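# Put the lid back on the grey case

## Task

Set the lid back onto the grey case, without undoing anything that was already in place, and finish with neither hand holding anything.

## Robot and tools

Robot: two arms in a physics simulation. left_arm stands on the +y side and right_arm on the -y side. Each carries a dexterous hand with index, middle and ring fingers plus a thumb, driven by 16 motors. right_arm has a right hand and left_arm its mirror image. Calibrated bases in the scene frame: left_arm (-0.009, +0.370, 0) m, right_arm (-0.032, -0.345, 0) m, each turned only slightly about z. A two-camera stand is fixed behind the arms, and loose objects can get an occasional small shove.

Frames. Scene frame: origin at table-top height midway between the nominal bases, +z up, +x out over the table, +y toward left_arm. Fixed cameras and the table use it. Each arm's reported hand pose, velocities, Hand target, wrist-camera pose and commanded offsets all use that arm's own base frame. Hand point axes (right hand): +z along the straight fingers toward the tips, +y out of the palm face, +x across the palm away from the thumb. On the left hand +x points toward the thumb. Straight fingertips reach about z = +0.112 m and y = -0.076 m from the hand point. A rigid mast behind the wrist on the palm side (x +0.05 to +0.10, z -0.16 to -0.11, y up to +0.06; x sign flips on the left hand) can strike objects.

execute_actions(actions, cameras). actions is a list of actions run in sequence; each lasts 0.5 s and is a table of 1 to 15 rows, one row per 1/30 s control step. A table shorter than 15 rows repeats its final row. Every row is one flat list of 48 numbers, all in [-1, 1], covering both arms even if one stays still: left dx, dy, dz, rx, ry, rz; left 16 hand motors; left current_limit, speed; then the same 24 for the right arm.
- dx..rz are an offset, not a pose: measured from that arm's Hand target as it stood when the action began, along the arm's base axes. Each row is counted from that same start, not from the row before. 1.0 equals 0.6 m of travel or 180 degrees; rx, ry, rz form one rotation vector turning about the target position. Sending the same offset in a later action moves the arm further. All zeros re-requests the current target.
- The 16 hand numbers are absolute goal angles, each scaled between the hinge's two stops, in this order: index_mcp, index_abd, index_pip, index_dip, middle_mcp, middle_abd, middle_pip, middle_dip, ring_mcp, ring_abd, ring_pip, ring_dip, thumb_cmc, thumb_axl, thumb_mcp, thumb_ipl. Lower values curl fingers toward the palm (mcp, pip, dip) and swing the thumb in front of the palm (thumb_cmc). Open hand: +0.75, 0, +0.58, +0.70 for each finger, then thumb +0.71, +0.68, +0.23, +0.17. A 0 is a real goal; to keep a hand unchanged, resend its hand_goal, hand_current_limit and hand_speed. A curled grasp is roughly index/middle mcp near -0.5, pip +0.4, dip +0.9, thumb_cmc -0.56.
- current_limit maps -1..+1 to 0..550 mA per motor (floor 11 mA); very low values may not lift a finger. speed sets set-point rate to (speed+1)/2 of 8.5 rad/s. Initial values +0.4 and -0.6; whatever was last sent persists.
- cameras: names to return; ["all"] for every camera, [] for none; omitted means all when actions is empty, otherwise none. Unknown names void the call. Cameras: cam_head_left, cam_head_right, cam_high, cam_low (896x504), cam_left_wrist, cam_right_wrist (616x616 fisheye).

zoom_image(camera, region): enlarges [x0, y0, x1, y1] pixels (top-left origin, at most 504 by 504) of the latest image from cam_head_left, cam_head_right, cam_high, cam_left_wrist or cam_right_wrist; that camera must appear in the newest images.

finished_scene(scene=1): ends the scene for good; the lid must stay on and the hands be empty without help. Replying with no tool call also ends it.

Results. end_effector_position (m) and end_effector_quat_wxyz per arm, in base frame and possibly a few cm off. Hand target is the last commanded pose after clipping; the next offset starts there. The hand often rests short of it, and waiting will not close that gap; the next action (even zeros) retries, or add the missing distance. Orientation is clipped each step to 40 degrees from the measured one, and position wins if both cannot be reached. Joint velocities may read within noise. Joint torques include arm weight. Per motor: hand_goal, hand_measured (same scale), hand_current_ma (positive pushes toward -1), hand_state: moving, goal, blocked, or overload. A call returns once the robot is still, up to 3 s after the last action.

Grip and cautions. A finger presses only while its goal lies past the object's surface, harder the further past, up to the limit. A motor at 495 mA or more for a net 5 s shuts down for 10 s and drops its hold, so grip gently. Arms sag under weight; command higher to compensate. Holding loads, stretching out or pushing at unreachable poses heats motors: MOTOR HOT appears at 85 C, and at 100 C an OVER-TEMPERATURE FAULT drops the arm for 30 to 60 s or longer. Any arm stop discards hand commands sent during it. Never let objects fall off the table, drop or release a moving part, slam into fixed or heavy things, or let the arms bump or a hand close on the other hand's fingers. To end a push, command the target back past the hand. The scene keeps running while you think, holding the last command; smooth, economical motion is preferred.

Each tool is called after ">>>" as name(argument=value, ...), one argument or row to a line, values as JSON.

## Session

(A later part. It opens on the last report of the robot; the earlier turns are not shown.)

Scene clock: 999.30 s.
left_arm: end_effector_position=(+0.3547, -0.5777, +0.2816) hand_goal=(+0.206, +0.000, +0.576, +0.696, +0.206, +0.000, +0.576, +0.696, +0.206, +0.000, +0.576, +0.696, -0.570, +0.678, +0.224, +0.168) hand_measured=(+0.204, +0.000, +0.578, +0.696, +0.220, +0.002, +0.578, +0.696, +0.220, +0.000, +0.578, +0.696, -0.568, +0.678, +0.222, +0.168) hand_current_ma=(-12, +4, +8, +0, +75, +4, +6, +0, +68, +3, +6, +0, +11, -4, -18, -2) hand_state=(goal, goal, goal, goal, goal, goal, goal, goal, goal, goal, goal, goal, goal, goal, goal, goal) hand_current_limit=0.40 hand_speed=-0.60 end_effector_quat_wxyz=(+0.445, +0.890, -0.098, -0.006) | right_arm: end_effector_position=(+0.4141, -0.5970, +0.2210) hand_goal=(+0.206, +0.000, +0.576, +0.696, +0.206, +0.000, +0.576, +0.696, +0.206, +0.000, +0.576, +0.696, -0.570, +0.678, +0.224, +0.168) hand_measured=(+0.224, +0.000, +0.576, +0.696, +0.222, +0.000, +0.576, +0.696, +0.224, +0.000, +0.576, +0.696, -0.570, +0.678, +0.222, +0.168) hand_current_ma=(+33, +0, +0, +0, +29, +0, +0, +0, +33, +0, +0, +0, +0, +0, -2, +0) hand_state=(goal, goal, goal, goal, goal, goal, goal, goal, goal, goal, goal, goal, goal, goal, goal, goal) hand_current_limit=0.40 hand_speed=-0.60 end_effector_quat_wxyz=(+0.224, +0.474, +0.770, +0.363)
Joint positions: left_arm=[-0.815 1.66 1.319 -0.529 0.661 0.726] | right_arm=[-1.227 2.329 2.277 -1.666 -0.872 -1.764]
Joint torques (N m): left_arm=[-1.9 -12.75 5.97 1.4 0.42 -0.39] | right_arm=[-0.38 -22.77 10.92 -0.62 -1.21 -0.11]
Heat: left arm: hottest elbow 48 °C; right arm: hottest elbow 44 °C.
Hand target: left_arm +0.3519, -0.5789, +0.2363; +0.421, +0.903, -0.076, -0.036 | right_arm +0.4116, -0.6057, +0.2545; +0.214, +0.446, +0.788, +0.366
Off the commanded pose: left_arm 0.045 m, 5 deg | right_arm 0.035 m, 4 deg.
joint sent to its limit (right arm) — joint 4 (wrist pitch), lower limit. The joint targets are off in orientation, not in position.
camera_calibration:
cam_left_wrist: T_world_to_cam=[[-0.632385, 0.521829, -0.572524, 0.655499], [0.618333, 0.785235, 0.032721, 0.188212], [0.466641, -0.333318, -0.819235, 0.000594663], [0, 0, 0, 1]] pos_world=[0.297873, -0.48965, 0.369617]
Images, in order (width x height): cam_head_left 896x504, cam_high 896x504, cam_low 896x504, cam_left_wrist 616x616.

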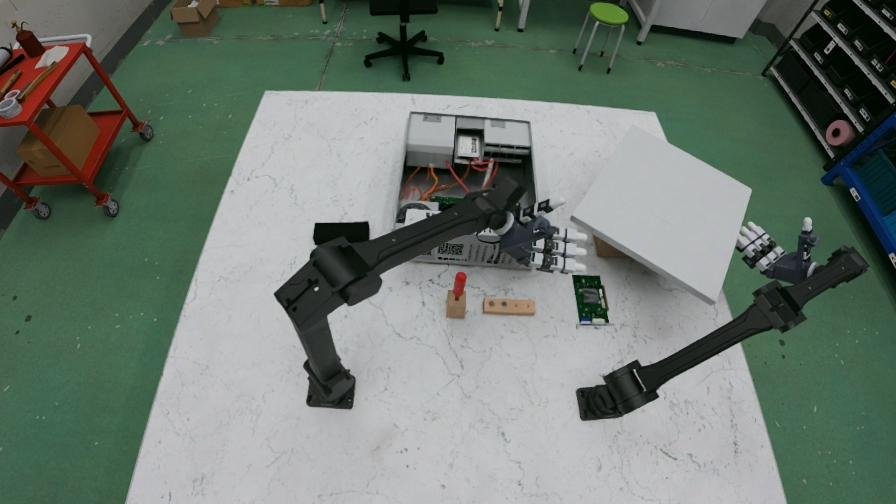

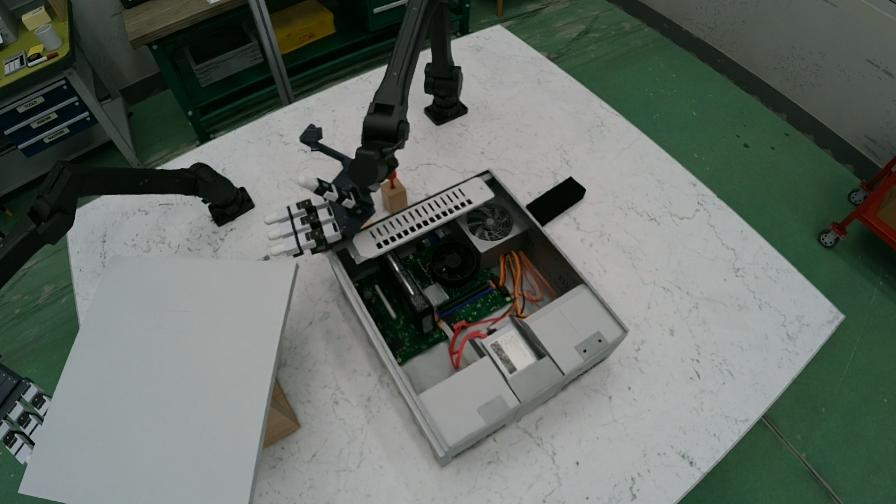

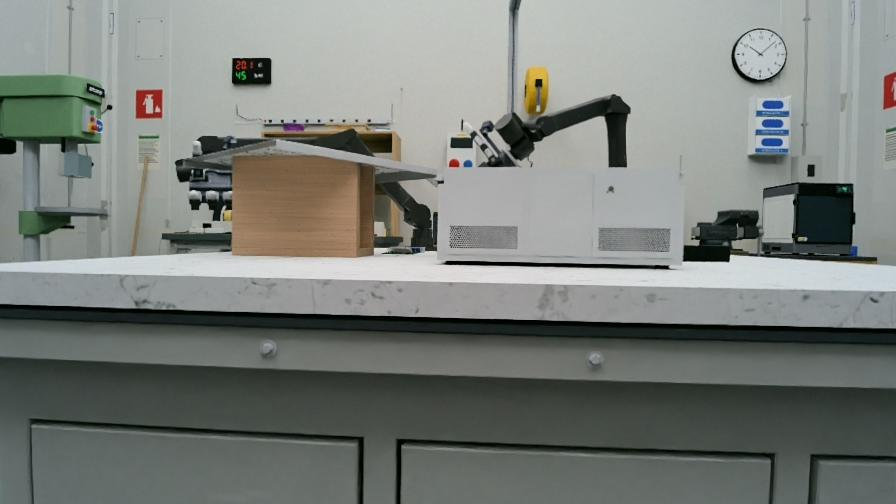

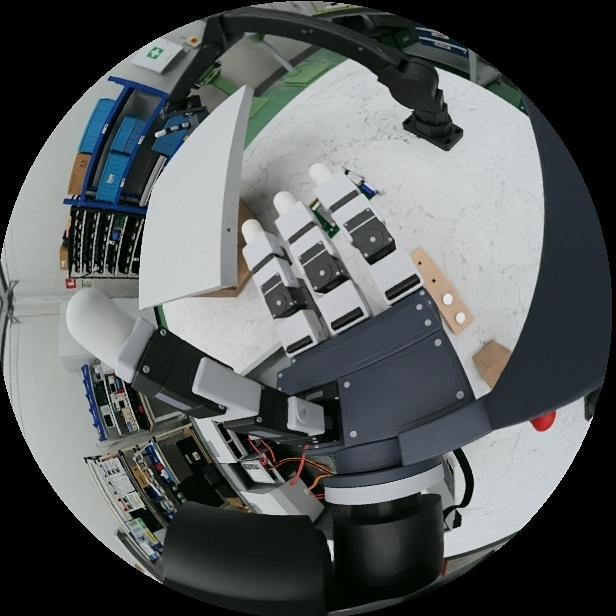

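>>> execute_actions(
  actions=[
    [[-0.0333,0,0.1167,0,0,0,0.863,0,0.5766,0.6957,0.863,0,0.5766,0.6957,0.863,0,0.5766,0.6957,0.714,0.678,0.2247,0.1676,0.4,-0.6,0,0,0,0,0,0,0.2055,0,0.5766,0.6957,0.2055,0,0.5766,0.6957,0.2055,0,0.5766,0.6957,-0.571,0.678,0.2247,0.1676,0.4,-0.6]],
    [[0,0,0.1167,0,0,0,0.863,0,0.5766,0.6957,0.863,0,0.5766,0.6957,0.863,0,0.5766,0.6957,0.714,0.678,0.2247,0.1676,0.4,-0.6,0.0304,0.0188,0,0,0,0,0.2055,0,0.5766,0.6957,0.2055,0,0.5766,0.6957,0.2055,0,0.5766,0.6957,-0.571,0.678,0.2247,0.1676,0.4,-0.6]],
    [[0,0,0.08,0,0,0,0.863,0,0.5766,0.6957,0.863,0,0.5766,0.6957,0.863,0,0.5766,0.6957,0.714,0.678,0.2247,0.1676,0.4,-0.6,0.0304,0.0188,0,0,0,0,0.2055,0,0.5766,0.6957,0.2055,0,0.5766,0.6957,0.2055,0,0.5766,0.6957,-0.571,0.678,0.2247,0.1676,0.4,-0.6]],
    [[0.0733,-0.0548,0,0.048,-0.008,0,0.863,0,0.5766,0.6957,0.863,0,0.5766,0.6957,0.863,0,0.5766,0.6957,0.714,0.678,0.2247,0.1676,0.4,-0.6,0,0,0,0,0,0,0.2055,0,0.5766,0.6957,0.2055,0,0.5766,0.6957,0.2055,0,0.5766,0.6957,-0.571,0.678,0.2247,0.1676,0.4,-0.6]],
    [[0.0733,-0.0548,0,0.048,-0.008,0,0.863,0,0.5766,0.6957,0.863,0,0.5766,0.6957,0.863,0,0.5766,0.6957,0.714,0.678,0.2247,0.1676,0.4,-0.6,0,0,0,0,0,0,0.2055,0,0.5766,0.6957,0.2055,0,0.5766,0.6957,0.2055,0,0.5766,0.6957,-0.571,0.678,0.2247,0.1676,0.4,-0.6]],
  ],
  cameras=["cam_head_left", "cam_high", "cam_right_wrist"],
)

Scene clock: 1112.70 s.
left_arm: end_effector_position=(+0.4123, -0.6396, +0.3992) hand_goal=(+0.864, +0.000, +0.576, +0.696, +0.864, +0.000, +0.576, +0.696, +0.864, +0.000, +0.576, +0.696, +0.714, +0.678, +0.224, +0.168) hand_measured=(+0.880, -0.014, +0.584, +0.698, +0.868, +0.002, +0.578, +0.696, +0.868, +0.000, +0.578, +0.696, +0.720, +0.678, +0.222, +0.168) hand_current_ma=(+83, -60, +36, +9, +23, +4, +6, +0, +21, +4, +6, +0, +28, -4, -18, -2) hand_state=(goal, goal, goal, goal, goal, goal, goal, goal, goal, goal, goal, goal, goal, goal, goal, goal) hand_current_limit=0.40 hand_speed=-0.60 end_effector_quat_wxyz=(+0.270, +0.960, -0.064, -0.040) | right_arm: end_effector_position=(+0.4423, -0.5789, +0.2205) hand_goal=(+0.206, +0.000, +0.576, +0.696, +0.206, +0.000, +0.576, +0.696, +0.206, +0.000, +0.576, +0.696, -0.570, +0.678, +0.224, +0.168) hand_measured=(+0.224, +0.000, +0.576, +0.696, +0.222, +0.000, +0.576, +0.696, +0.224, +0.000, +0.576, +0.696, -0.570, +0.678, +0.222, +0.168) hand_current_ma=(+33, +0, +0, +0, +29, +0, +0, +0, +33, +0, +0, +0, +0, +0, -2, +0) hand_state=(goal, goal, goal, goal, goal, goal, goal, goal, goal, goal, goal, goal, goal, goal, goal, goal) hand_current_limit=0.40 hand_speed=-0.60 end_effector_quat_wxyz=(+0.211, +0.465, +0.776, +0.370)
Joint positions: left_arm=[-0.849 2.025 2.378 -1.572 0.437 0.777] | right_arm=[-1.181 2.329 2.277 -1.666 -0.872 -1.74]
Joint torques (N m): left_arm=[-1.08 -19.49 12.82 0.66 0.45 0.11] | right_arm=[0.67 -22.95 10.99 -0.64 -1.21 0.01]
Heat: left arm: hottest elbow 44 °C; right arm: hottest elbow 48 °C.
Hand target: left_arm +0.4197, -0.6447, +0.4243; +0.278, +0.957, -0.080, -0.024 | right_arm +0.4480, -0.5832, +0.2545; +0.214, +0.446, +0.788, +0.366
Off the commanded pose: left_arm 0.027 m, 3 deg | right_arm 0.035 m, 3 deg.
joint sent to its limit (right arm) — joint 4 (wrist pitch), lower limit. The joint targets are off in orientation, not in position.
camera_calibration:
cam_right_wrist: T_world_to_cam=[[0.698431, -0.504512, 0.507603, -0.6849], [-0.619691, -0.78113, 0.0762829, -0.249], [0.358018, -0.367835, -0.858208, -0.0543421], [0, 0, 0, 1]] pos_world=[0.343509, -0.560031, 0.320015]
Images, in order (width x height): cam_head_left 896x504, cam_high 896x504, cam_right_wrist 616x616.

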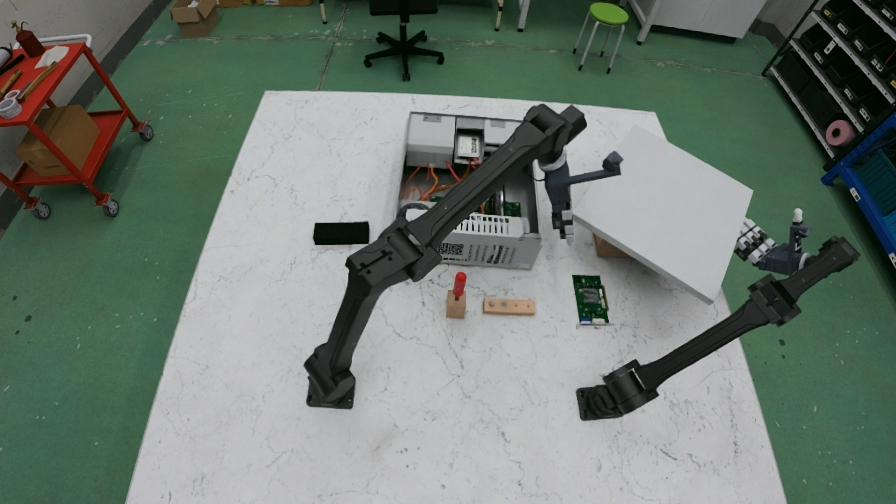

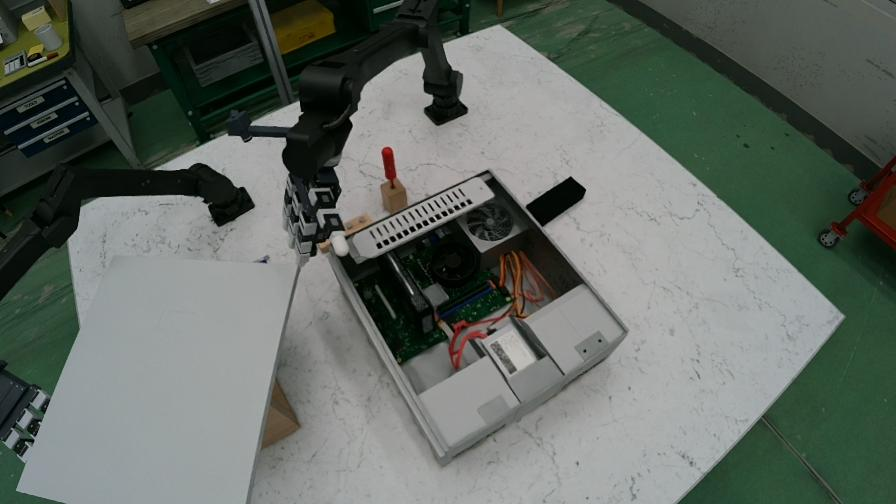

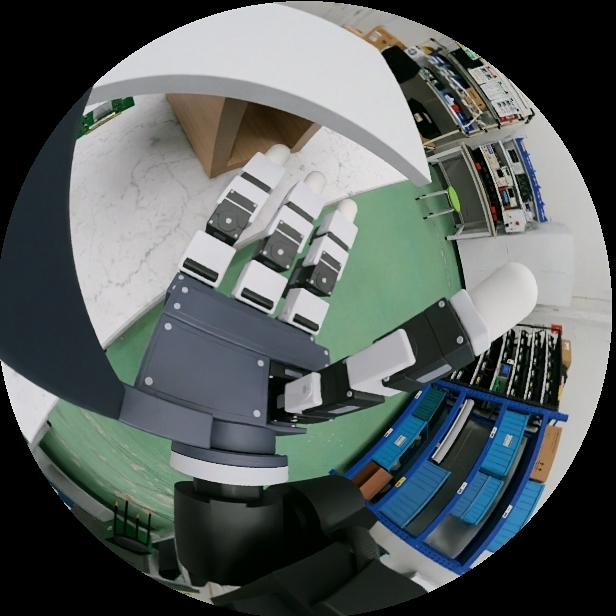

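>>> execute_actions(
  actions=[
    [[0,0.03,0.1,0,0,0,0.863,0,0.5766,0.6957,0.863,0,0.5766,0.6957,0.863,0,0.5766,0.6957,0.714,0.678,0.2247,0.1676,0.4,-0.6,0,0,0,0,0,0,0.2055,0,0.5766,0.6957,0.2055,0,0.5766,0.6957,0.2055,0,0.5766,0.6957,-0.571,0.678,0.2247,0.1676,0.4,-0.6]],
    [[0,0.03,0,0.024,-0.004,0,0.863,0,0.5766,0.6957,0.863,0,0.5766,0.6957,0.863,0,0.5766,0.6957,0.714,0.678,0.2247,0.1676,0.4,-0.6,0,0,0,0,0,0,0.2055,0,0.5766,0.6957,0.2055,0,0.5766,0.6957,0.2055,0,0.5766,0.6957,-0.571,0.678,0.2247,0.1676,0.4,-0.6]],
  ],
  cameras=["cam_high", "cam_head_left", "cam_low"],
)

>>> zoom_image(
  camera="cam_high",
  region=[210, 130, 390, 310],
)

>>> zoom_image(
  camera="cam_low",
  region=[400, 60, 560, 220],
)

>>> zoom_image(
  camera="cam_head_left",
  region=[500, 110, 660, 270],
)

Scene clock: 1130.73 s.
left_arm: end_effector_position=(+0.4218, -0.6174, +0.4696) hand_goal=(+0.864, +0.000, +0.576, +0.696, +0.864, +0.000, +0.576, +0.696, +0.864, +0.000, +0.576, +0.696, +0.714, +0.678, +0.224, +0.168) hand_measured=(+0.872, -0.004, +0.580, +0.698, +0.868, +0.002, +0.578, +0.696, +0.868, +0.000, +0.578, +0.696, +0.720, +0.678, +0.222, +0.168) hand_current_ma=(+41, -13, +21, +9, +23, +4, +6, +0, +21, +4, +6, +0, +28, -4, -18, -2) hand_state=(goal, goal, goal, goal, goal, goal, goal, goal, goal, goal, goal, goal, goal, goal, goal, goal) hand_current_limit=0.40 hand_speed=-0.60 end_effector_quat_wxyz=(+0.286, +0.956, -0.059, +0.004) | right_arm: end_effector_position=(+0.4423, -0.5789, +0.2205) hand_goal=(+0.206, +0.000, +0.576, +0.696, +0.206, +0.000, +0.576, +0.696, +0.206, +0.000, +0.576, +0.696, -0.570, +0.678, +0.224, +0.168) hand_measured=(+0.224, +0.000, +0.576, +0.696, +0.222, +0.000, +0.576, +0.696, +0.224, +0.000, +0.576, +0.696, -0.570, +0.678, +0.222, +0.168) hand_current_ma=(+33, +0, +0, +0, +29, +0, +0, +0, +33, +0, +0, +0, +0, +0, -2, +0) hand_state=(goal, goal, goal, goal, goal, goal, goal, goal, goal, goal, goal, goal, goal, goal, goal, goal) hand_current_limit=0.40 hand_speed=-0.60 end_effector_quat_wxyz=(+0.211, +0.465, +0.776, +0.370)
Joint positions: left_arm=[-0.826 2.033 2.57 -1.676 0.402 0.778] | right_arm=[-1.181 2.329 2.277 -1.666 -0.872 -1.74]
Joint torques (N m): left_arm=[-0.85 -22.01 7.86 0.76 0.39 0.11] | right_arm=[0.44 -23.06 11.12 -0.65 -1.23 0.01]
Heat: left arm: hottest elbow 51 °C; right arm: hottest elbow 48 °C.
Hand target: left_arm +0.4198, -0.6085, +0.4844; +0.241, +0.967, -0.081, -0.021 | right_arm +0.4480, -0.5832, +0.2545; +0.214, +0.446, +0.788, +0.366
Off the commanded pose: left_arm 0.017 m, 7 deg | right_arm 0.035 m, 3 deg.
joint sent to its limit (left arm) — joint 4 (wrist pitch), lower limit. The joint targets are off in orientation, not in position.
joint sent to its limit (right arm) — joint 4 (wrist pitch), lower limit. The joint targets are off in orientation, not in position.
Images, in order (width x height): cam_head_left 896x504, cam_high 896x504, cam_low 896x504.

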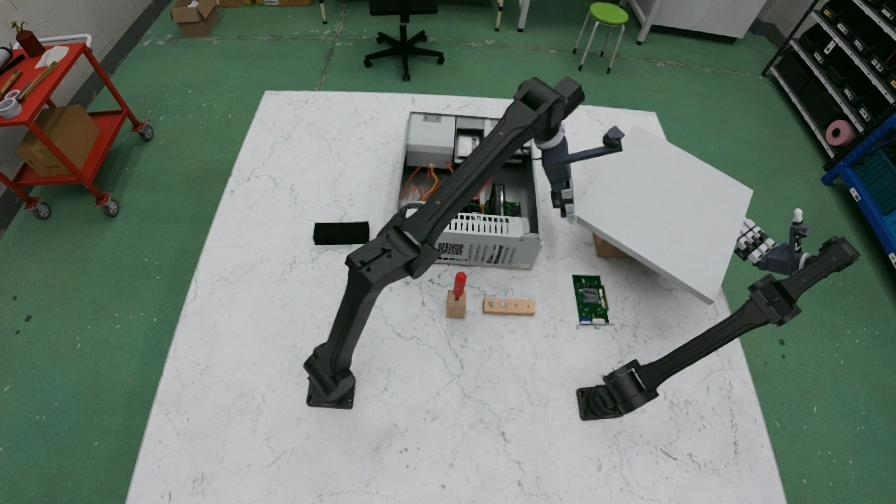

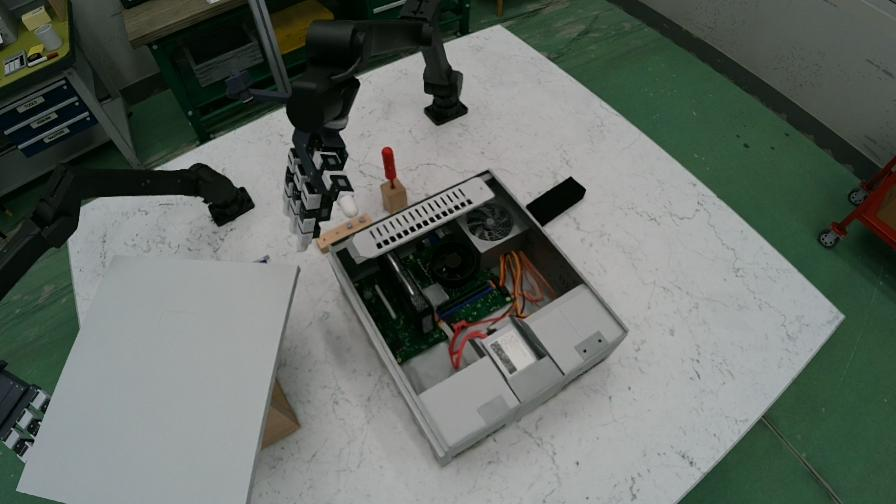

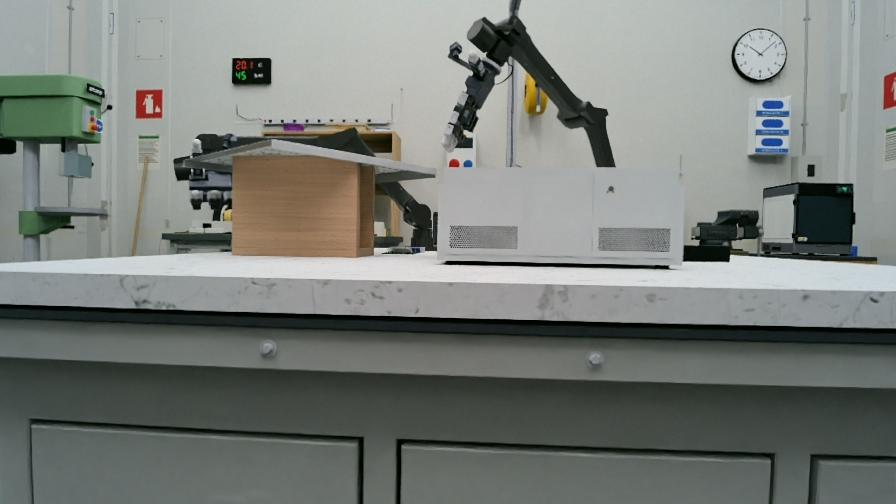

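Scaled by 2.800.

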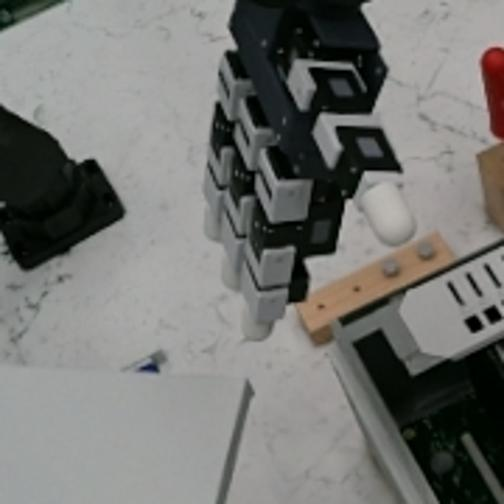

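Scaled by 3.150.

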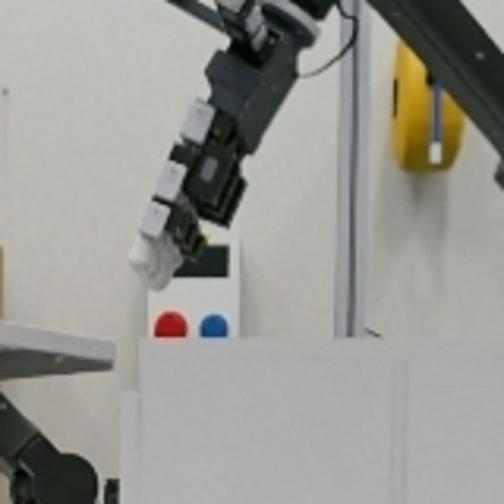

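Scaled by 3.150.

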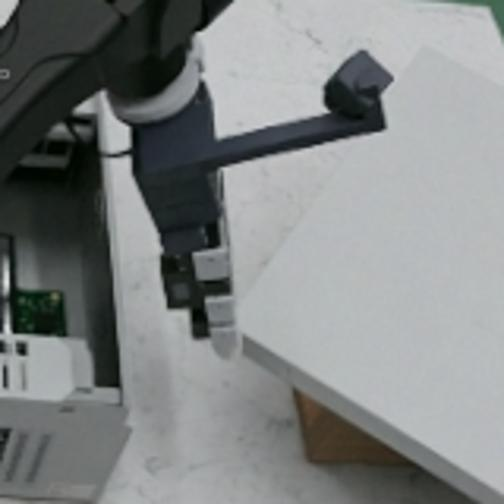

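>>> zoom_image(
  camera="cam_head_left",
  region=[550, 110, 770, 320],
)

>>> zoom_image(
  camera="cam_high",
  region=[0, 240, 310, 504],
)

>>> zoom_image(
  camera="cam_low",
  region=[170, 120, 450, 220],
)

Scaled by 2.291.

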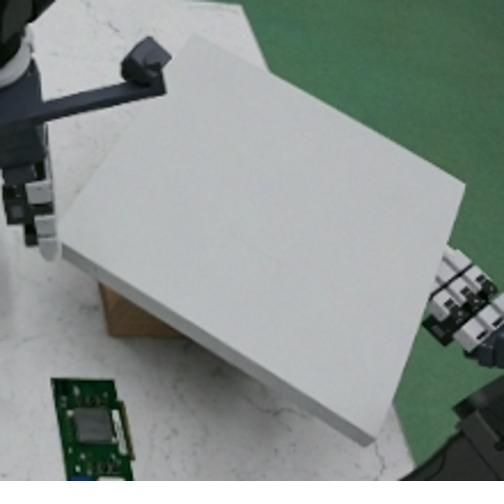

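Scaled by 1.626.

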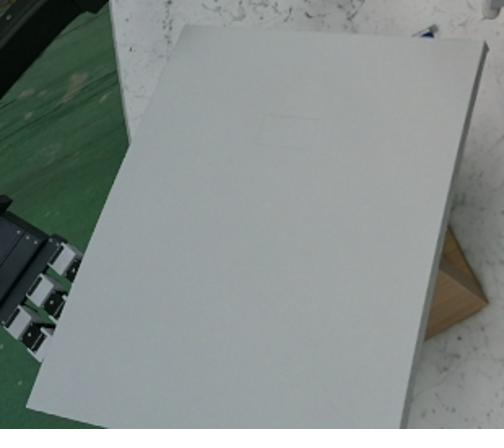

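Scaled by 1.800.

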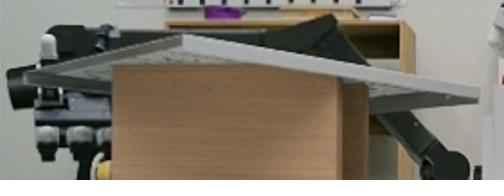

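>>> execute_actions(
  actions=[
    [[0.0521,-0.0567,0,0.0245,-0.0041,0,0.863,0,0.5766,0.6957,0.863,0,0.5766,0.6957,0.863,0,0.5766,0.6957,0.714,0.678,0.2247,0.1676,0.4,-0.6,0,0,0,0,0,0,0.2055,0,0.5766,0.6957,0.2055,0,0.5766,0.6957,0.2055,0,0.5766,0.6957,-0.571,0.678,0.2247,0.1676,0.4,-0.6]],
    [[0.0521,-0.0567,0,0.0245,-0.0041,0,0.863,0,0.5766,0.6957,0.863,0,0.5766,0.6957,0.863,0,0.5766,0.6957,0.714,0.678,0.2247,0.1676,0.4,-0.6,0,0,0,0,0,0,0.2055,0,0.5766,0.6957,0.2055,0,0.5766,0.6957,0.2055,0,0.5766,0.6957,-0.571,0.678,0.2247,0.1676,0.4,-0.6]],
    [[0.0521,-0.0567,-0.05,0.0245,-0.0041,0,0.863,0,0.5766,0.6957,0.863,0,0.5766,0.6957,0.863,0,0.5766,0.6957,0.714,0.678,0.2247,0.1676,0.4,-0.6,0,0,0,0,0,0,0.2055,0,0.5766,0.6957,0.2055,0,0.5766,0.6957,0.2055,0,0.5766,0.6957,-0.571,0.678,0.2247,0.1676,0.4,-0.6]],
  ],
  cameras=["cam_high", "cam_head_left", "cam_head_right", "cam_low", "cam_left_wrist"],
)

>>> zoom_image(
  camera="cam_high",
  region=[210, 130, 390, 310],
)

>>> zoom_image(
  camera="cam_low",
  region=[360, 60, 520, 220],
)

>>> zoom_image(
  camera="cam_head_left",
  region=[500, 110, 660, 270],
)

>>> zoom_image(
  camera="cam_head_right",
  region=[500, 110, 660, 270],
)

Scene clock: 1191.13 s.
left_arm: end_effector_position=(+0.5131, -0.7029, +0.4342) hand_goal=(+0.864, +0.000, +0.576, +0.696, +0.864, +0.000, +0.576, +0.696, +0.864, +0.000, +0.576, +0.696, +0.714, +0.678, +0.224, +0.168) hand_measured=(+0.870, -0.002, +0.580, +0.698, +0.868, +0.000, +0.578, +0.696, +0.872, -0.002, +0.580, +0.700, +0.720, +0.678, +0.220, +0.168) hand_current_ma=(+31, -12, +18, +9, +21, +0, +6, +0, +39, -10, +19, +16, +29, -4, -23, -2) hand_state=(goal, goal, goal, goal, goal, goal, goal, goal, goal, goal, goal, goal, goal, goal, goal, goal) hand_current_limit=0.40 hand_speed=-0.60 end_effector_quat_wxyz=(+0.330, +0.935, -0.014, +0.132) | right_arm: end_effector_position=(+0.4423, -0.5789, +0.2205) hand_goal=(+0.206, +0.000, +0.576, +0.696, +0.206, +0.000, +0.576, +0.696, +0.206, +0.000, +0.576, +0.696, -0.570, +0.678, +0.224, +0.168) hand_measured=(+0.224, +0.000, +0.576, +0.696, +0.222, +0.000, +0.576, +0.696, +0.224, +0.000, +0.576, +0.696, -0.570, +0.678, +0.222, +0.168) hand_current_ma=(+33, +0, +0, +0, +29, +0, +0, +0, +33, +0, +0, +0, +0, +0, -2, +0) hand_state=(goal, goal, goal, goal, goal, goal, goal, goal, goal, goal, goal, goal, goal, goal, goal, goal) hand_current_limit=0.40 hand_speed=-0.60 end_effector_quat_wxyz=(+0.211, +0.465, +0.776, +0.370)
Joint positions: left_arm=[-0.856 2.321 2.877 -1.43 0.228 0.66] | right_arm=[-1.181 2.329 2.277 -1.666 -0.872 -1.74]
Joint torques (N m): left_arm=[-1.73 -22.65 11.64 2.45 0.15 -0.23] | right_arm=[0.32 -23.06 11.08 -0.72 -1.21 0]
Heat: left arm: hottest elbow 47 °C; right arm: hottest elbow 49 °C.
Hand target: left_arm +0.5136, -0.7108, +0.4541; +0.127, +0.988, -0.083, -0.012 | right_arm +0.4480, -0.5832, +0.2545; +0.214, +0.446, +0.788, +0.366
Off the commanded pose: left_arm 0.021 m, 30 deg | right_arm 0.035 m, 3 deg.
elbow stopped short (left arm): the move would have taken joint 3 (elbow) straighter than the controller allows.
joint sent to its limit (right arm) — joint 4 (wrist pitch), lower limit. The joint targets are off in orientation, not in position.
camera_calibration:
cam_left_wrist: T_world_to_cam=[[-0.658916, 0.466678, -0.58995, 0.890787], [0.344617, 0.884418, 0.314713, 0.271331], [0.668632, 0.00406237, -0.743583, 0.110643], [0, 0, 0, 1]] pos_world=[0.419469, -0.656131, 0.522401]
Images, in order (width x height): cam_head_left 896x504, cam_head_right 896x504, cam_high 896x504, cam_low 896x504, cam_left_wrist 616x616.

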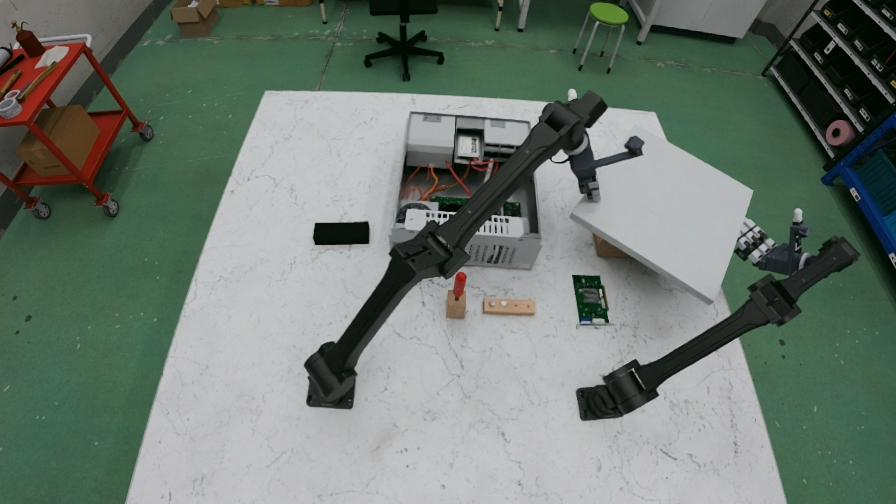

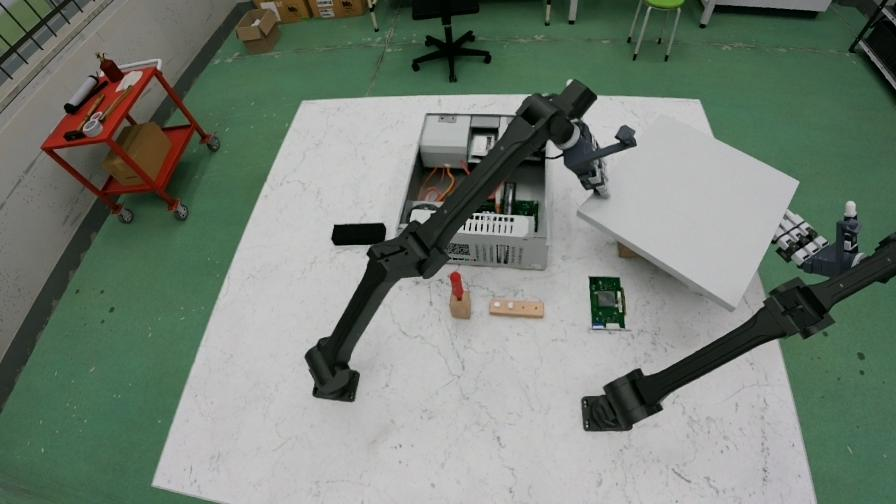

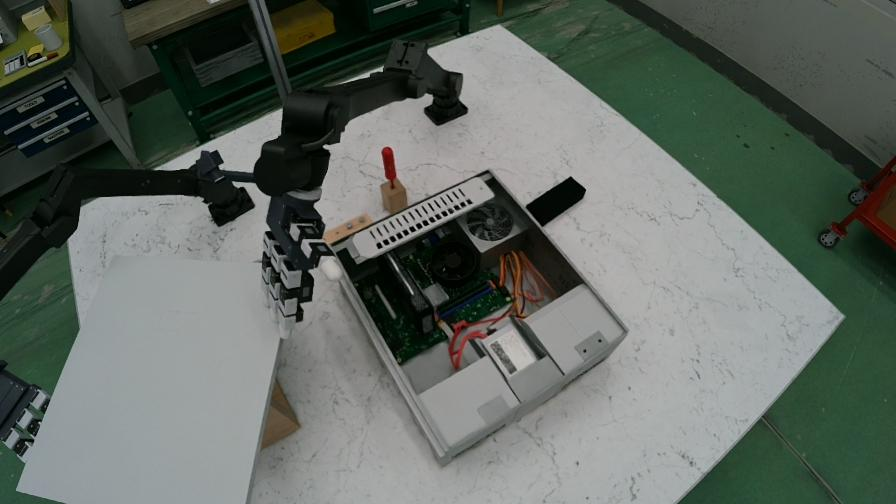

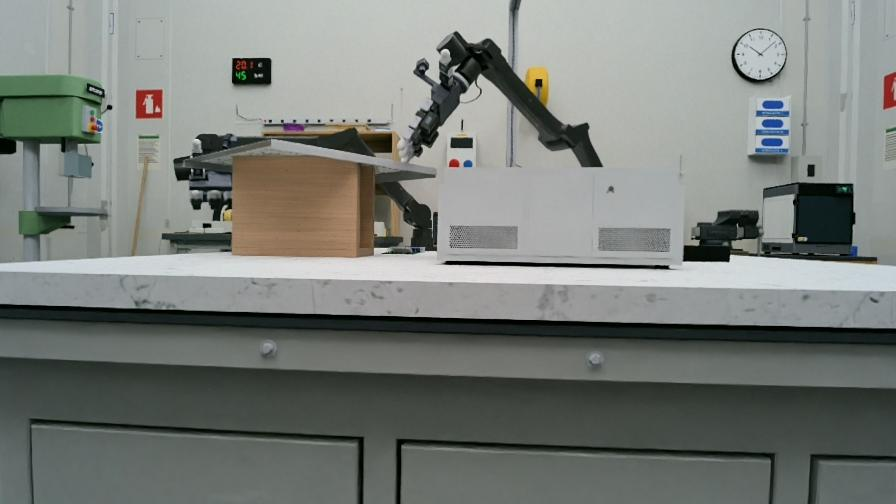

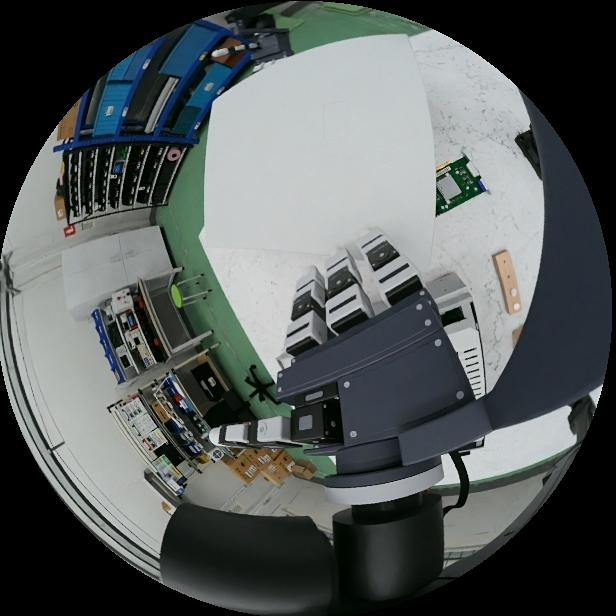

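Scaled by 2.800.

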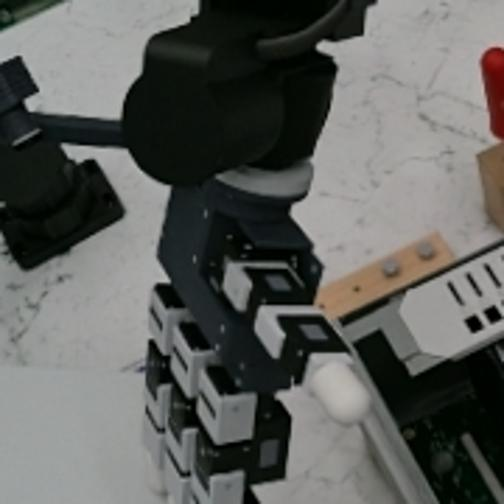

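Scaled by 3.150.

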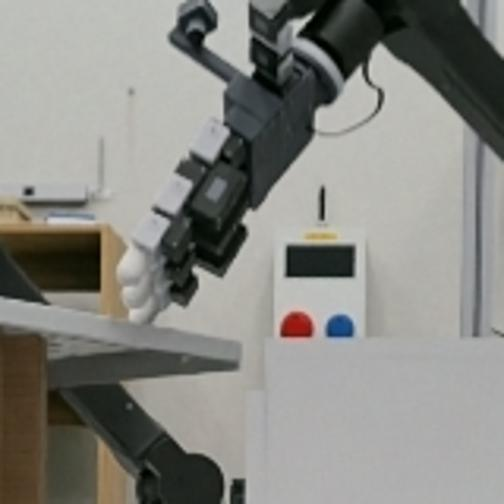

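Scaled by 3.150.

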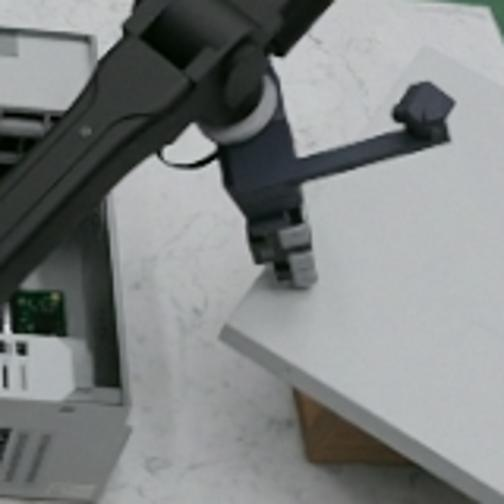

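Scaled by 3.150.

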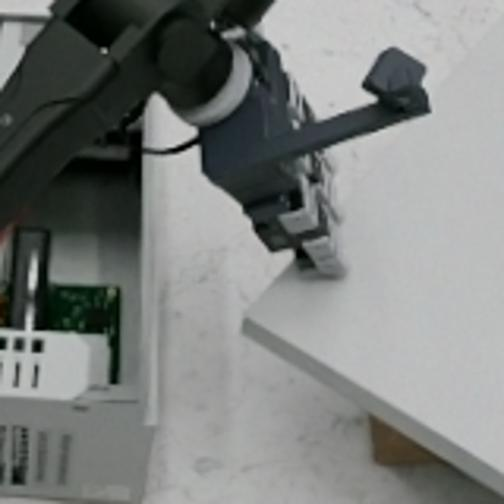

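>>> execute_actions(
  actions=[
    [[0,0.12,0,0,0,0,0.863,0,0.5766,0.6957,0.863,0,0.5766,0.6957,0.863,0,0.5766,0.6957,0.714,0.678,0.2247,0.1676,0.4,-0.6,0,0,0,0,0,0,0.2055,0,0.5766,0.6957,0.2055,0,0.5766,0.6957,0.2055,0,0.5766,0.6957,-0.571,0.678,0.2247,0.1676,0.4,-0.6]],
    [[0,0.02,-0.08,0,0,0,0.863,0,0.5766,0.6957,0.863,0,0.5766,0.6957,0.863,0,0.5766,0.6957,0.714,0.678,0.2247,0.1676,0.4,-0.6,0,0,0,0,0,0,0.2055,0,0.5766,0.6957,0.2055,0,0.5766,0.6957,0.2055,0,0.5766,0.6957,-0.571,0.678,0.2247,0.1676,0.4,-0.6]],
    [[0,0,-0.06,0,0,0,0.863,0,0.5766,0.6957,0.863,0,0.5766,0.6957,0.863,0,0.5766,0.6957,0.714,0.678,0.2247,0.1676,0.4,-0.6,0,0,0,0,0,0,0.2055,0,0.5766,0.6957,0.2055,0,0.5766,0.6957,0.2055,0,0.5766,0.6957,-0.571,0.678,0.2247,0.1676,0.4,-0.6]],
  ],
  cameras=["cam_high", "cam_head_left", "cam_head_right", "cam_low", "cam_left_wrist"],
)

>>> zoom_image(
  camera="cam_low",
  region=[360, 60, 520, 220],
)

>>> zoom_image(
  camera="cam_high",
  region=[210, 180, 390, 360],
)

>>> zoom_image(
  camera="cam_head_left",
  region=[500, 110, 660, 270],
)

Scene clock: 1206.27 s.
left_arm: end_effector_position=(+0.5146, -0.6327, +0.3619) hand_goal=(+0.864, +0.000, +0.576, +0.696, +0.864, +0.000, +0.576, +0.696, +0.864, +0.000, +0.576, +0.696, +0.714, +0.678, +0.224, +0.168) hand_measured=(+0.870, -0.002, +0.580, +0.698, +0.868, +0.000, +0.578, +0.696, +0.864, +0.002, +0.574, +0.694, +0.720, +0.678, +0.220, +0.168) hand_current_ma=(+28, -12, +18, +9, +21, +0, +6, +0, +0, +9, -10, -13, +29, -4, -23, -2) hand_state=(goal, goal, goal, goal, goal, goal, goal, goal, goal, goal, goal, goal, goal, goal, goal, goal) hand_current_limit=0.40 hand_speed=-0.60 end_effector_quat_wxyz=(+0.211, +0.975, -0.050, +0.055) | right_arm: end_effector_position=(+0.4423, -0.5789, +0.2205) hand_goal=(+0.206, +0.000, +0.576, +0.696, +0.206, +0.000, +0.576, +0.696, +0.206, +0.000, +0.576, +0.696, -0.570, +0.678, +0.224, +0.168) hand_measured=(+0.224, +0.000, +0.576, +0.696, +0.222, +0.000, +0.576, +0.696, +0.224, +0.000, +0.576, +0.696, -0.570, +0.678, +0.222, +0.168) hand_current_ma=(+33, +0, +0, +0, +29, +0, +0, +0, +33, +0, +0, +0, +0, +0, -2, +0) hand_state=(goal, goal, goal, goal, goal, goal, goal, goal, goal, goal, goal, goal, goal, goal, goal, goal) hand_current_limit=0.40 hand_speed=-0.60 end_effector_quat_wxyz=(+0.211, +0.465, +0.776, +0.370)
Joint positions: left_arm=[-0.779 2.277 2.756 -1.677 0.239 0.849] | right_arm=[-1.181 2.329 2.277 -1.666 -0.872 -1.74]
Joint torques (N m): left_arm=[-0.97 -24.76 7.32 0.66 0.21 0.07] | right_arm=[0.26 -23.3 11.03 -0.69 -1.24 0.01]
Heat: left arm: hottest elbow 51 °C; right arm: hottest elbow 49 °C.
Hand target: left_arm +0.5136, -0.6267, +0.3703; +0.127, +0.988, -0.083, -0.012 | right_arm +0.4480, -0.5832, +0.2545; +0.214, +0.446, +0.788, +0.366
Off the commanded pose: left_arm 0.010 m, 13 deg | right_arm 0.035 m, 3 deg.
elbow stopped short (left arm): the move would have taken joint 3 (elbow) straighter than the controller allows.
joint sent to its limit (left arm) — joint 4 (wrist pitch), lower limit. The joint targets are off in orientation, not in position.
joint sent to its limit (right arm) — joint 4 (wrist pitch), lower limit. The joint targets are off in orientation, not in position.
camera_calibration:
cam_left_wrist: T_world_to_cam=[[-0.671556, 0.649306, -0.35695, 0.854085], [0.467009, 0.744926, 0.476432, 0.0216616], [0.575252, 0.153252, -0.803492, 0.219736], [0, 0, 0, 1]] pos_world=[0.437047, -0.604374, 0.471102]
Images, in order (width x height): cam_head_left 896x504, cam_head_right 896x504, cam_high 896x504, cam_low 896x504, cam_left_wrist 616x616.

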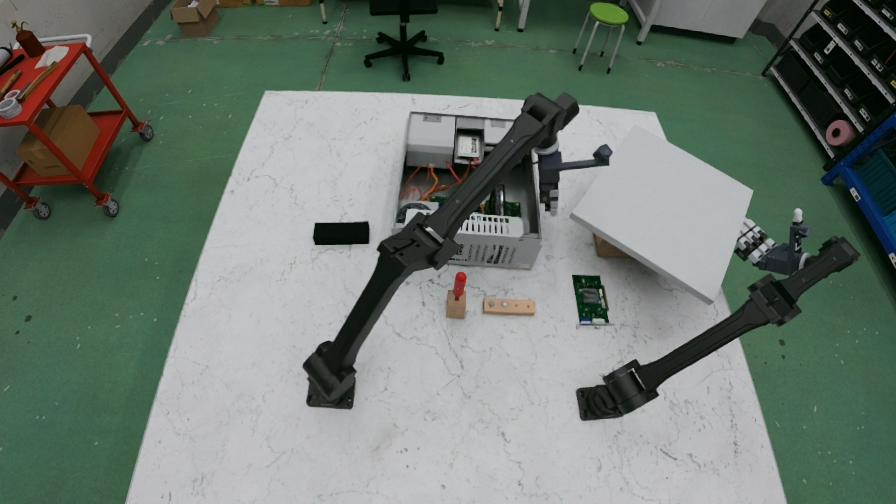

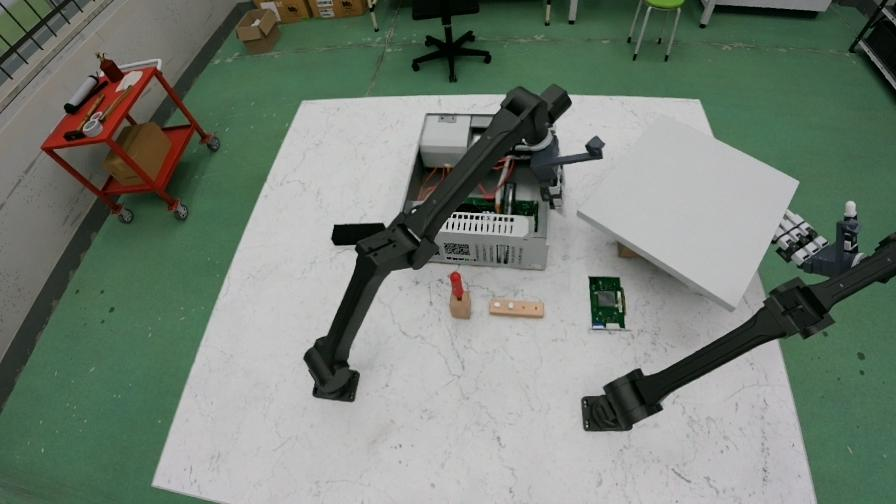

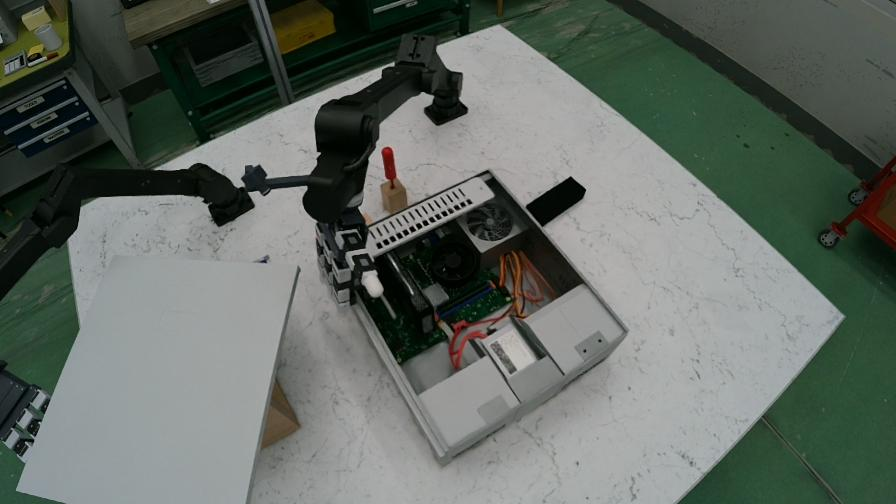

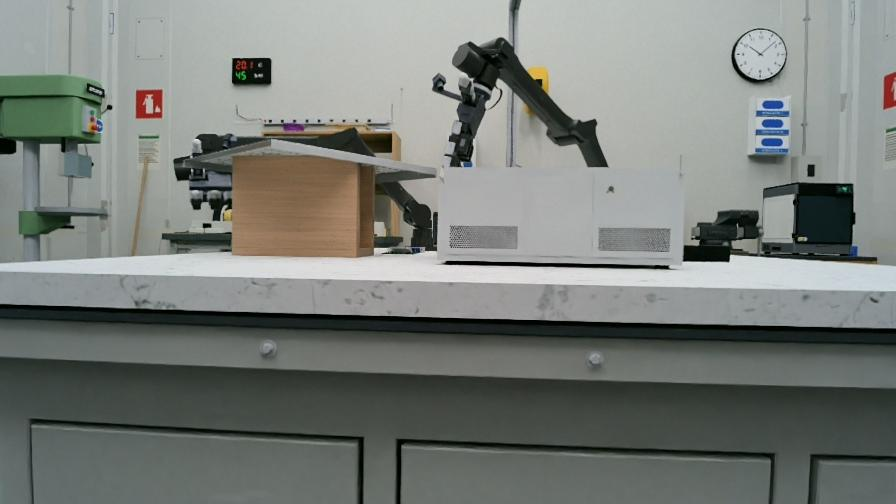

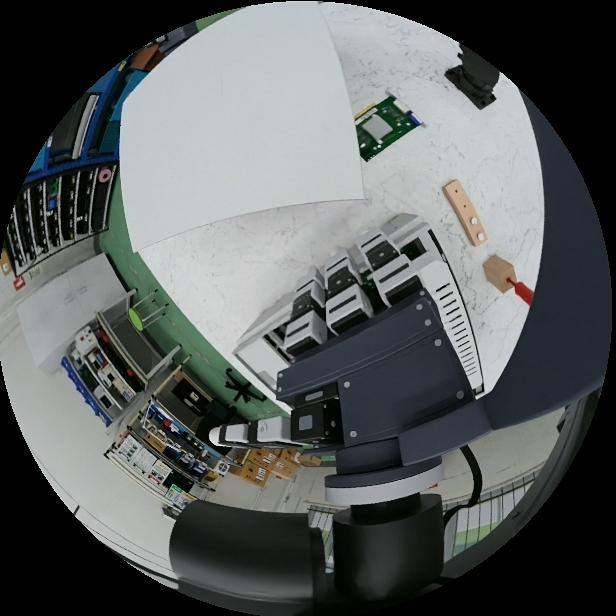

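Scaled by 3.150.

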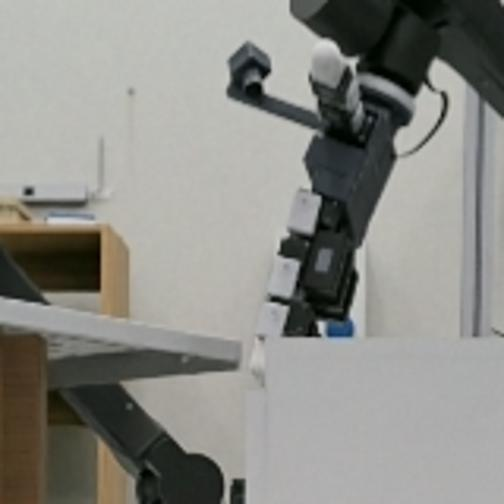

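Scaled by 2.800.

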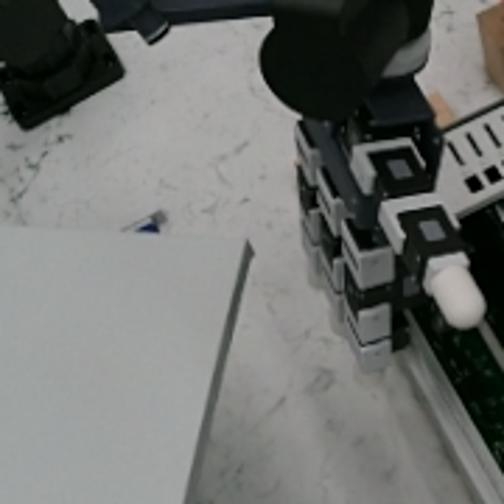

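Scaled by 3.150.

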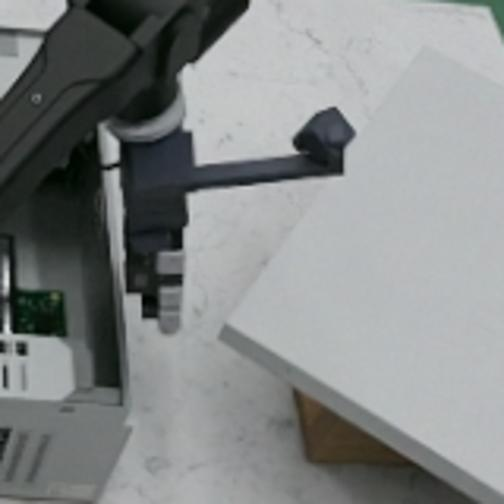

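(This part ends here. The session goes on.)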